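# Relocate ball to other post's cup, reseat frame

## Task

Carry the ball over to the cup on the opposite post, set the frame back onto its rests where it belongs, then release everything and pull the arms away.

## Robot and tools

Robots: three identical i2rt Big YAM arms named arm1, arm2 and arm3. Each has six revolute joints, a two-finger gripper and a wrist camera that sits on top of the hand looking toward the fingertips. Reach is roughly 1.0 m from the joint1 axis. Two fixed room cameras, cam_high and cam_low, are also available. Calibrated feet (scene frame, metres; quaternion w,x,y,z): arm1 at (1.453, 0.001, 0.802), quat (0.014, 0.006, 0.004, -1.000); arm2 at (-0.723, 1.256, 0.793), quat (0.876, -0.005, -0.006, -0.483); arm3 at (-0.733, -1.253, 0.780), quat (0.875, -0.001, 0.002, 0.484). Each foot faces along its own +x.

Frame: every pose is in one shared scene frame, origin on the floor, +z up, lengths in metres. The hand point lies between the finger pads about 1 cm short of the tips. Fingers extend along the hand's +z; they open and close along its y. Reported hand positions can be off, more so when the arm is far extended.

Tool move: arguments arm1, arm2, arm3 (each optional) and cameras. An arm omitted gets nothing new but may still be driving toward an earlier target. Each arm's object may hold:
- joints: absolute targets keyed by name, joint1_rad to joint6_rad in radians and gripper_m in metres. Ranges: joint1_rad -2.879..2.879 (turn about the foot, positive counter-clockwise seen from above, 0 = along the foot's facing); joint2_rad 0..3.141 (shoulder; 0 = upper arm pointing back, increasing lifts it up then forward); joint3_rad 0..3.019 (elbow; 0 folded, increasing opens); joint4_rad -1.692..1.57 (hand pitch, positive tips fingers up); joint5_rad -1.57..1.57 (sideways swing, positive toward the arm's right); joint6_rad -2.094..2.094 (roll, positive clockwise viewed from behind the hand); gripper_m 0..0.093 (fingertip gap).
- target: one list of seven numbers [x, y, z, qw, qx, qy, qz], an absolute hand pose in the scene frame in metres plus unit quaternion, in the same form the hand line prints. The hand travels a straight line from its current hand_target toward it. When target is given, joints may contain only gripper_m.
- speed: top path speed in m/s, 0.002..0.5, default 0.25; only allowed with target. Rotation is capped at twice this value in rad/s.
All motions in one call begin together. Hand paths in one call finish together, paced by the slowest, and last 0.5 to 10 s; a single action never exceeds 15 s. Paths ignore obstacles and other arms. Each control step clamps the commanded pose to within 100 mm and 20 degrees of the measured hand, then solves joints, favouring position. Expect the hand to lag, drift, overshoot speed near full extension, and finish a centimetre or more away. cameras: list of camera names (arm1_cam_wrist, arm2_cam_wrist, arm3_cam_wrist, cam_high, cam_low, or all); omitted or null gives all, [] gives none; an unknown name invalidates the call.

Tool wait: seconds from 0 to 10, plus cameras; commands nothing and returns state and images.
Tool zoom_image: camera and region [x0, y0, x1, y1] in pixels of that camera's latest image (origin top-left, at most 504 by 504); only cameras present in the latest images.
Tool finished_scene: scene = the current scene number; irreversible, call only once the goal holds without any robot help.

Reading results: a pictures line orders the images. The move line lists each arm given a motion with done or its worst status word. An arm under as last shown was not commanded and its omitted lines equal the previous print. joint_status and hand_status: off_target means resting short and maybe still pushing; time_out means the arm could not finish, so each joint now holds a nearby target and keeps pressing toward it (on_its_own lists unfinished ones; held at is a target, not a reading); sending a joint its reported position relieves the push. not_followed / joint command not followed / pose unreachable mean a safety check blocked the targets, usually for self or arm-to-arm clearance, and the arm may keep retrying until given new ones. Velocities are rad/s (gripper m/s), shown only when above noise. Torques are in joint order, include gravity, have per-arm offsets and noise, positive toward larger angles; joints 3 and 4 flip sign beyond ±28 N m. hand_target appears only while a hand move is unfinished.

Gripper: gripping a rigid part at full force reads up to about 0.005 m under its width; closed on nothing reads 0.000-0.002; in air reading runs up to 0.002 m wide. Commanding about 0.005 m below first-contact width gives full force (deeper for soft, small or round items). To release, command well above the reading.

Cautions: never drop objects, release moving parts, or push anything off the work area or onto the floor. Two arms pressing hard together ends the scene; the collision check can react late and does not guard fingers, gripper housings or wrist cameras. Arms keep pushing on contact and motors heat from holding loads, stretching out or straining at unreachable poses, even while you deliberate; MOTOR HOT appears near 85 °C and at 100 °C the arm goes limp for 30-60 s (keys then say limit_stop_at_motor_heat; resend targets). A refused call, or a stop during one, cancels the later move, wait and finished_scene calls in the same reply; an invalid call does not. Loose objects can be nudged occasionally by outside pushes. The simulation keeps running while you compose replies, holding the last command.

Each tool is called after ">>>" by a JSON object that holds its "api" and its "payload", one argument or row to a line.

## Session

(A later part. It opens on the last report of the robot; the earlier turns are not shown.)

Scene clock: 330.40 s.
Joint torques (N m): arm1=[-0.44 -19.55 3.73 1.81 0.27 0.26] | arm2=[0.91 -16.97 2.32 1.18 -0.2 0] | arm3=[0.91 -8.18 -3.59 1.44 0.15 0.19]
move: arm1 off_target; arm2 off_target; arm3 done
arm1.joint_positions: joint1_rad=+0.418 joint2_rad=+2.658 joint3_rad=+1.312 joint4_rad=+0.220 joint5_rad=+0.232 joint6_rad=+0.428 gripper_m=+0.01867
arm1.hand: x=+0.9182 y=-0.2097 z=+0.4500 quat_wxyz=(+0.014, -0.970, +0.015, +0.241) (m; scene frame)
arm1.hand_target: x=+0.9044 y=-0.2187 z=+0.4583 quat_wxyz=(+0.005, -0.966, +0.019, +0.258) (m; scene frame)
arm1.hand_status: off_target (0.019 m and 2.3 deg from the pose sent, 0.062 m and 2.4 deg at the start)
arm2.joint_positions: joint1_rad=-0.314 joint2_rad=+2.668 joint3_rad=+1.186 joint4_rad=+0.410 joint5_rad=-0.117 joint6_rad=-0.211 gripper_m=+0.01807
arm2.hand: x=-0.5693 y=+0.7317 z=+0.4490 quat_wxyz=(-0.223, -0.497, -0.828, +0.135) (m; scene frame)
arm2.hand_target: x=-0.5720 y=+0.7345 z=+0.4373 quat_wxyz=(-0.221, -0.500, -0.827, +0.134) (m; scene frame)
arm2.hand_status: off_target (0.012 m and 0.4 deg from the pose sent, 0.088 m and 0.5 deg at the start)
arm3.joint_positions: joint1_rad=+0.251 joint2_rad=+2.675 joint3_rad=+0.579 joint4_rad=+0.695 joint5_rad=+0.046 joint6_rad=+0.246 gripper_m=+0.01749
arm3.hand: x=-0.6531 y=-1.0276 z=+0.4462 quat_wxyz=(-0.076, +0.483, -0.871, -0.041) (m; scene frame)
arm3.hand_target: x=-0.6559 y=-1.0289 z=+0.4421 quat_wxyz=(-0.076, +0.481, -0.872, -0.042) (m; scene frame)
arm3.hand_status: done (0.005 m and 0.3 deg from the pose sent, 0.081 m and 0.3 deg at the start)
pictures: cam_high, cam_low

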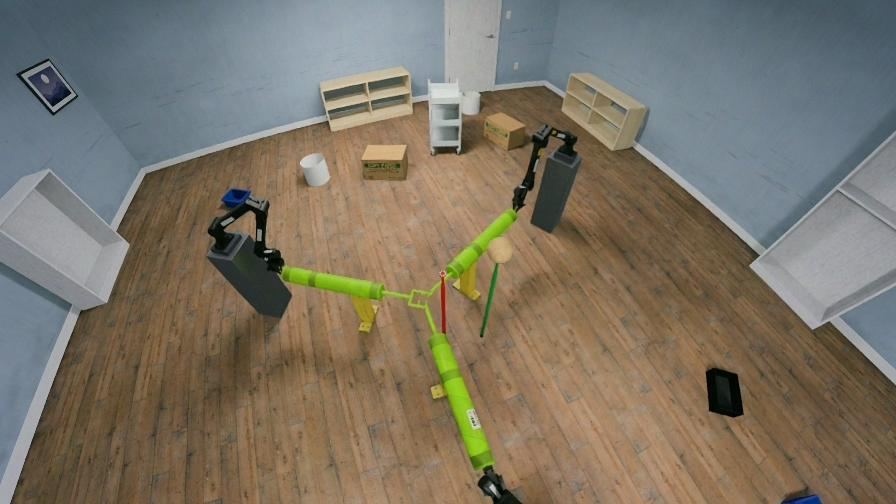

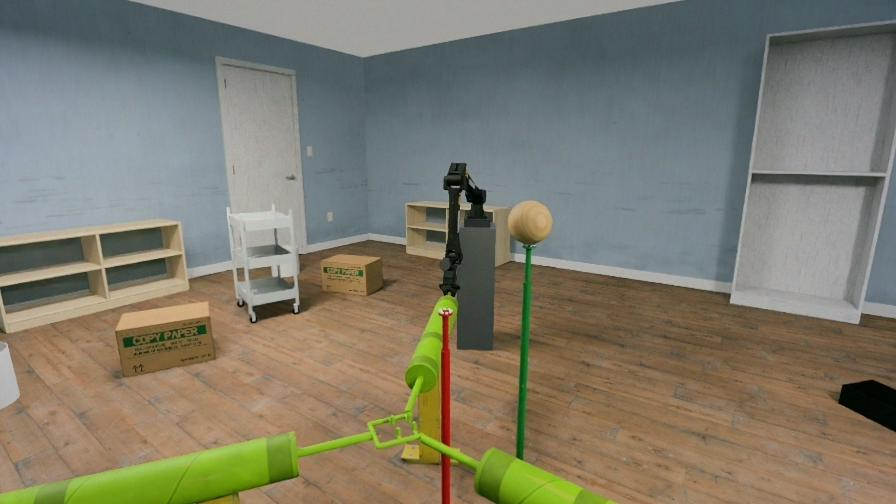

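>>> {"api": "move", "payload": {
  "arm1": {"target":[0.904,-0.219,0.454,0.0052,-0.9657,0.0194,0.2587],"speed":0.03},
  "arm2": {"target":[-0.572,0.734,0.433,0.2215,0.4997,0.8266,-0.1339],"speed":0.03},
  "arm3": {"target":[-0.656,-1.029,0.438,0.0764,-0.4807,0.8726,0.0421],"speed":0.03},
  "cameras": []
}}

>>> {"api": "move", "payload": {
  "arm1": {"joints":{"gripper_m":0.09}},
  "arm2": {"joints":{"gripper_m":0.09}},
  "arm3": {"joints":{"gripper_m":0.09}},
  "cameras": ["arm1_cam_wrist","arm2_cam_wrist","arm3_cam_wrist"]
}}

>>> {"api": "move", "payload": {
  "arm1": {"target":[0.935,-0.219,0.68,0.0052,-0.9657,0.0194,0.2587],"speed":0.15},
  "arm2": {"target":[-0.58,0.765,0.66,0.2215,0.4997,0.8266,-0.1339],"speed":0.15},
  "arm3": {"target":[-0.66,-1.034,0.66,0.0764,-0.4807,0.8726,0.0421],"speed":0.15},
  "cameras": ["cam_high","cam_low","arm1_cam_wrist"]
}}

Scene clock: 341.90 s.
Joint torques (N m): arm1=[-0.44 -18.84 4.19 1.89 0.28 0.26] | arm2=[0.91 -16.26 2.77 1.17 -0.19 0] | arm3=[0.85 -7.3 -2.89 1.4 0.15 0.18]
Motor temperatures (°C): arm1=[30 33 34 24 27 25 27] | arm2=[25 32 31 26 24 22 30] | arm3=[27 32 33 27 24 25 28]
Heat: arm1: hottest joint3_rad 34 °C; arm2: hottest joint2_rad 32 °C; arm3: hottest joint3_rad 33 °C.
move: arm1 off_target; arm2 off_target; arm3 done
arm1.joint_positions: joint1_rad=+0.418 joint2_rad=+2.659 joint3_rad=+1.313 joint4_rad=+0.222 joint5_rad=+0.232 joint6_rad=+0.428 gripper_m=+0.01867
arm1.hand: x=+0.9182 y=-0.2098 z=+0.4494 quat_wxyz=(+0.014, -0.970, +0.015, +0.242) (m; scene frame)
arm1.hand_target: x=+0.9044 y=-0.2187 z=+0.4544 quat_wxyz=(+0.005, -0.966, +0.019, +0.259) (m; scene frame)
arm1.hand_status: off_target (0.018 m and 2.3 deg from the pose sent, 0.017 m and 2.3 deg at the start)
arm2.joint_positions: joint1_rad=-0.314 joint2_rad=+2.669 joint3_rad=+1.186 joint4_rad=+0.413 joint5_rad=-0.117 joint6_rad=-0.210 gripper_m=+0.01807
arm2.hand: x=-0.5692 y=+0.7314 z=+0.4489 quat_wxyz=(-0.224, -0.497, -0.827, +0.135) (m; scene frame)
arm2.hand_target: x=-0.5721 y=+0.7346 z=+0.4336 quat_wxyz=(-0.221, -0.500, -0.827, +0.134) (m; scene frame)
arm2.hand_status: off_target (0.016 m and 0.5 deg from the pose sent, 0.016 m and 0.4 deg at the start)
arm3.joint_positions: joint1_rad=+0.251 joint2_rad=+2.676 joint3_rad=+0.578 joint4_rad=+0.698 joint5_rad=+0.046 joint6_rad=+0.246 gripper_m=+0.01749
arm3.hand: x=-0.6530 y=-1.0275 z=+0.4461 quat_wxyz=(-0.076, +0.483, -0.871, -0.041) (m; scene frame)
arm3.hand_target: x=-0.6559 y=-1.0291 z=+0.4383 quat_wxyz=(-0.076, +0.481, -0.873, -0.042) (m; scene frame)
arm3.hand_status: done (0.009 m and 0.3 deg from the pose sent, 0.009 m and 0.3 deg at the start)
pictures: none

Scene clock: 342.67 s.
Joint torques (N m): arm1=[-0.38 -18.9 4.18 1.8 0.27 0.25] | arm2=[0.97 -16.62 2.59 1.17 -0.2 0] | arm3=[0.73 -8.29 -3.88 1.35 0.15 0.13]
move: arm1 done; arm2 done; arm3 done
arm1.joint_positions: joint1_rad=+0.418 joint2_rad=+2.660 joint3_rad=+1.313 joint4_rad=+0.224 joint5_rad=+0.232 joint6_rad=+0.428 gripper_m=+0.08980
arm1.joint_status: all done
arm1.hand: x=+0.9177 y=-0.2100 z=+0.4495 quat_wxyz=(+0.013, -0.970, +0.016, +0.242) (m; scene frame)
arm2.joint_positions: joint1_rad=-0.314 joint2_rad=+2.673 joint3_rad=+1.189 joint4_rad=+0.413 joint5_rad=-0.117 joint6_rad=-0.210 gripper_m=+0.08981
arm2.joint_status: all done
arm2.hand: x=-0.5694 y=+0.7318 z=+0.4473 quat_wxyz=(-0.223, -0.497, -0.828, +0.135) (m; scene frame)
arm3.joint_positions: joint1_rad=+0.252 joint2_rad=+2.688 joint3_rad=+0.591 joint4_rad=+0.702 joint5_rad=+0.046 joint6_rad=+0.252 gripper_m=+0.08984
arm3.joint_status: all done
arm3.hand: x=-0.6527 y=-1.0256 z=+0.4417 quat_wxyz=(-0.077, +0.481, -0.872, -0.043) (m; scene frame)
pictures: arm1_cam_wrist, arm2_cam_wrist, arm3_cam_wrist
camera_calibration:
arm1_cam_wrist: T_world_to_cam=[[0.0403174, 0.998371, 0.0403811, 0.152565], [0.988707, -0.0456998, 0.142721, -0.978702], [0.144333, 0.0341709, -0.988939, 0.443985], [0, 0, 0, 1]]
arm2_cam_wrist: T_world_to_cam=[[-0.885386, -0.464845, 0.00337907, -0.166947], [-0.462771, 0.882078, 0.0882091, -0.940647], [-0.0439842, 0.0765354, -0.996096, 0.488284], [0, 0, 0, 1]]
arm3_cam_wrist: T_world_to_cam=[[0.849315, -0.52788, -0.00250403, 0.0138527], [-0.472563, -0.762411, 0.442056, -1.28228], [-0.235262, -0.374262, -0.896984, -0.0151145], [0, 0, 0, 1]]

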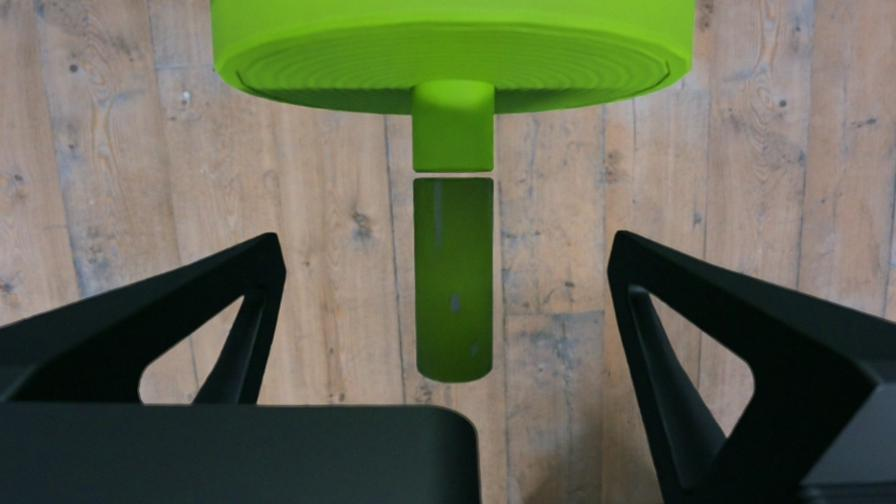

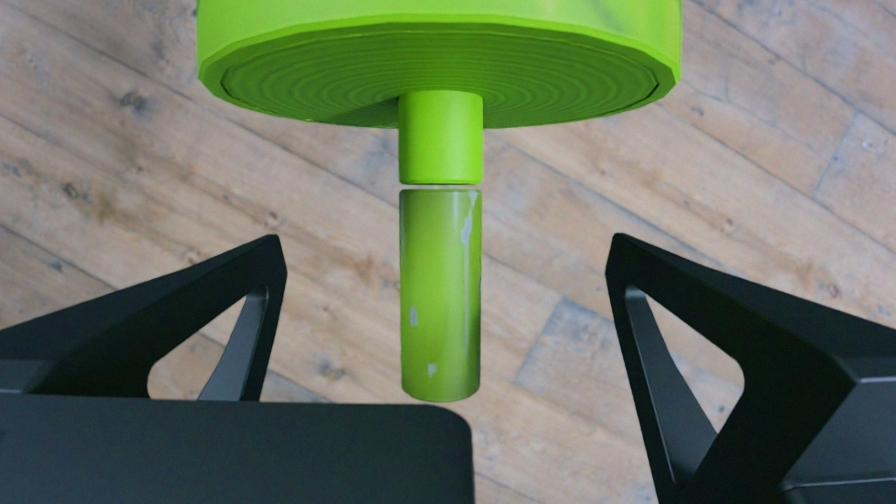

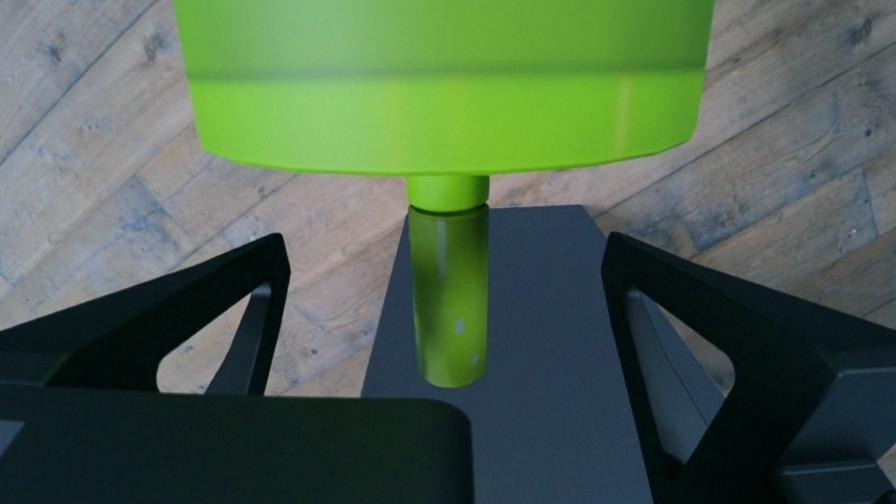

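Scene clock: 345.13 s.
Joint torques (N m): arm1=[0.44 -18.2 4.4 0.95 0.31 0.3] | arm2=[0.97 -17.44 2.66 0.4 -0.19 0] | arm3=[0.79 -7 2.51 0.36 0.21 0.14]
move: arm1 off_target; arm2 done; arm3 done
arm1.joint_positions: joint1_rad=+0.434 joint2_rad=+2.083 joint3_rad=+1.017 joint4_rad=-0.035 joint5_rad=+0.244 joint6_rad=+0.447 gripper_m=+0.08990
arm1.hand: x=+0.9338 y=-0.2109 z=+0.6723 quat_wxyz=(+0.009, -0.967, +0.019, +0.254) (m; scene frame)
arm1.hand_target: x=+0.9350 y=-0.2189 z=+0.6799 quat_wxyz=(+0.005, -0.966, +0.019, +0.259) (m; scene frame)
arm1.hand_status: off_target (0.011 m and 0.7 deg from the pose sent, 0.231 m and 2.2 deg at the start)
arm2.joint_positions: joint1_rad=-0.314 joint2_rad=+2.076 joint3_rad=+0.855 joint4_rad=+0.152 joint5_rad=-0.117 joint6_rad=-0.210 gripper_m=+0.08992
arm2.hand: x=-0.5774 y=+0.7617 z=+0.6567 quat_wxyz=(-0.224, -0.497, -0.827, +0.136) (m; scene frame)
arm2.hand_target: x=-0.5799 y=+0.7650 z=+0.6599 quat_wxyz=(-0.222, -0.500, -0.827, +0.134) (m; scene frame)
arm2.hand_status: done (0.005 m and 0.5 deg from the pose sent, 0.216 m and 0.4 deg at the start)
arm3.joint_positions: joint1_rad=+0.266 joint2_rad=+1.690 joint3_rad=+0.256 joint4_rad=+0.021 joint5_rad=+0.048 joint6_rad=+0.266 gripper_m=+0.08995
arm3.hand: x=-0.6602 y=-1.0409 z=+0.6559 quat_wxyz=(-0.071, +0.481, -0.873, -0.037) (m; scene frame)
arm3.hand_target: x=-0.6600 y=-1.0341 z=+0.6599 quat_wxyz=(-0.076, +0.481, -0.873, -0.042) (m; scene frame)
arm3.hand_status: done (0.008 m and 0.9 deg from the pose sent, 0.219 m and 0.1 deg at the start)
pictures: arm1_cam_wrist, cam_high, cam_low
camera_calibration:
arm1_cam_wrist: T_world_to_cam=[[0.0464091, 0.998486, 0.0295257, 0.145508], [0.991746, -0.0495923, 0.11824, -1.01364], [0.119525, 0.0237945, -0.992546, 0.685414], [0, 0, 0, 1]]

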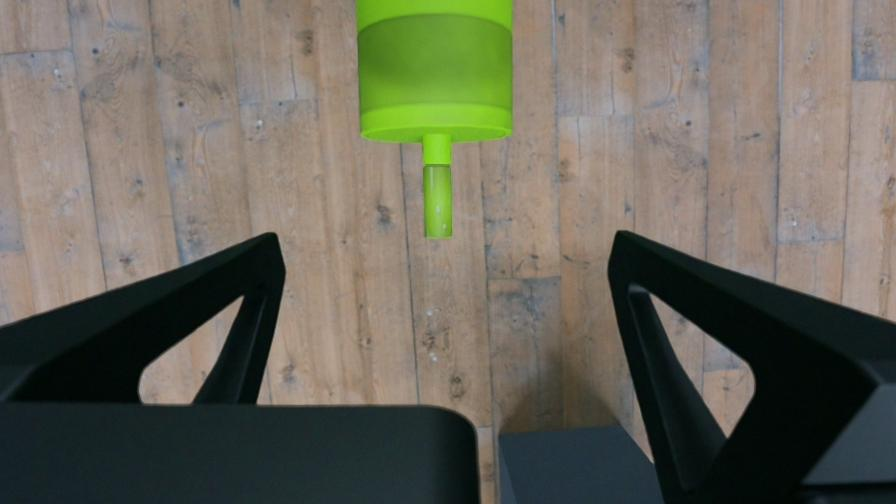

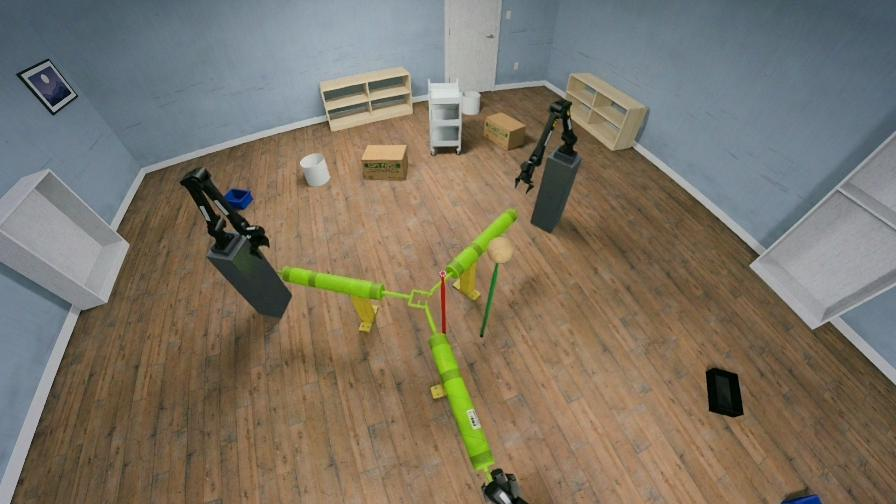

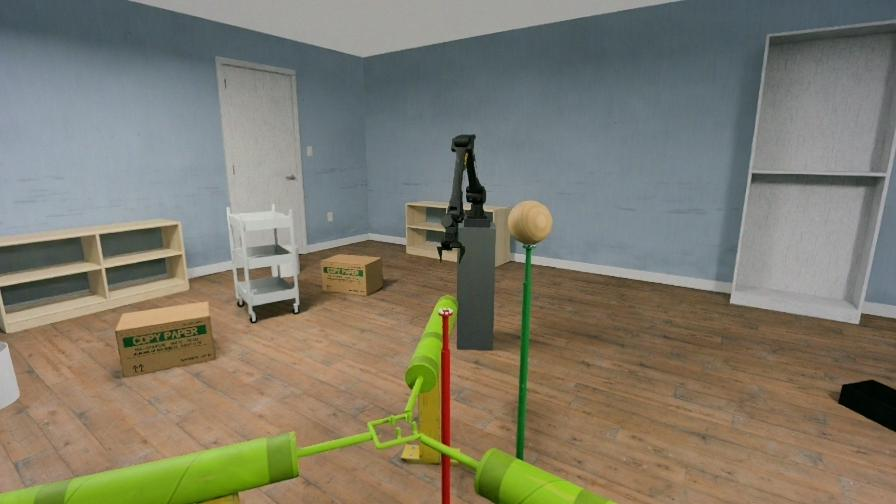

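>>> {"api": "finished_scene", "payload": {
  "scene": 1
}}

The scene is finished: the task was done.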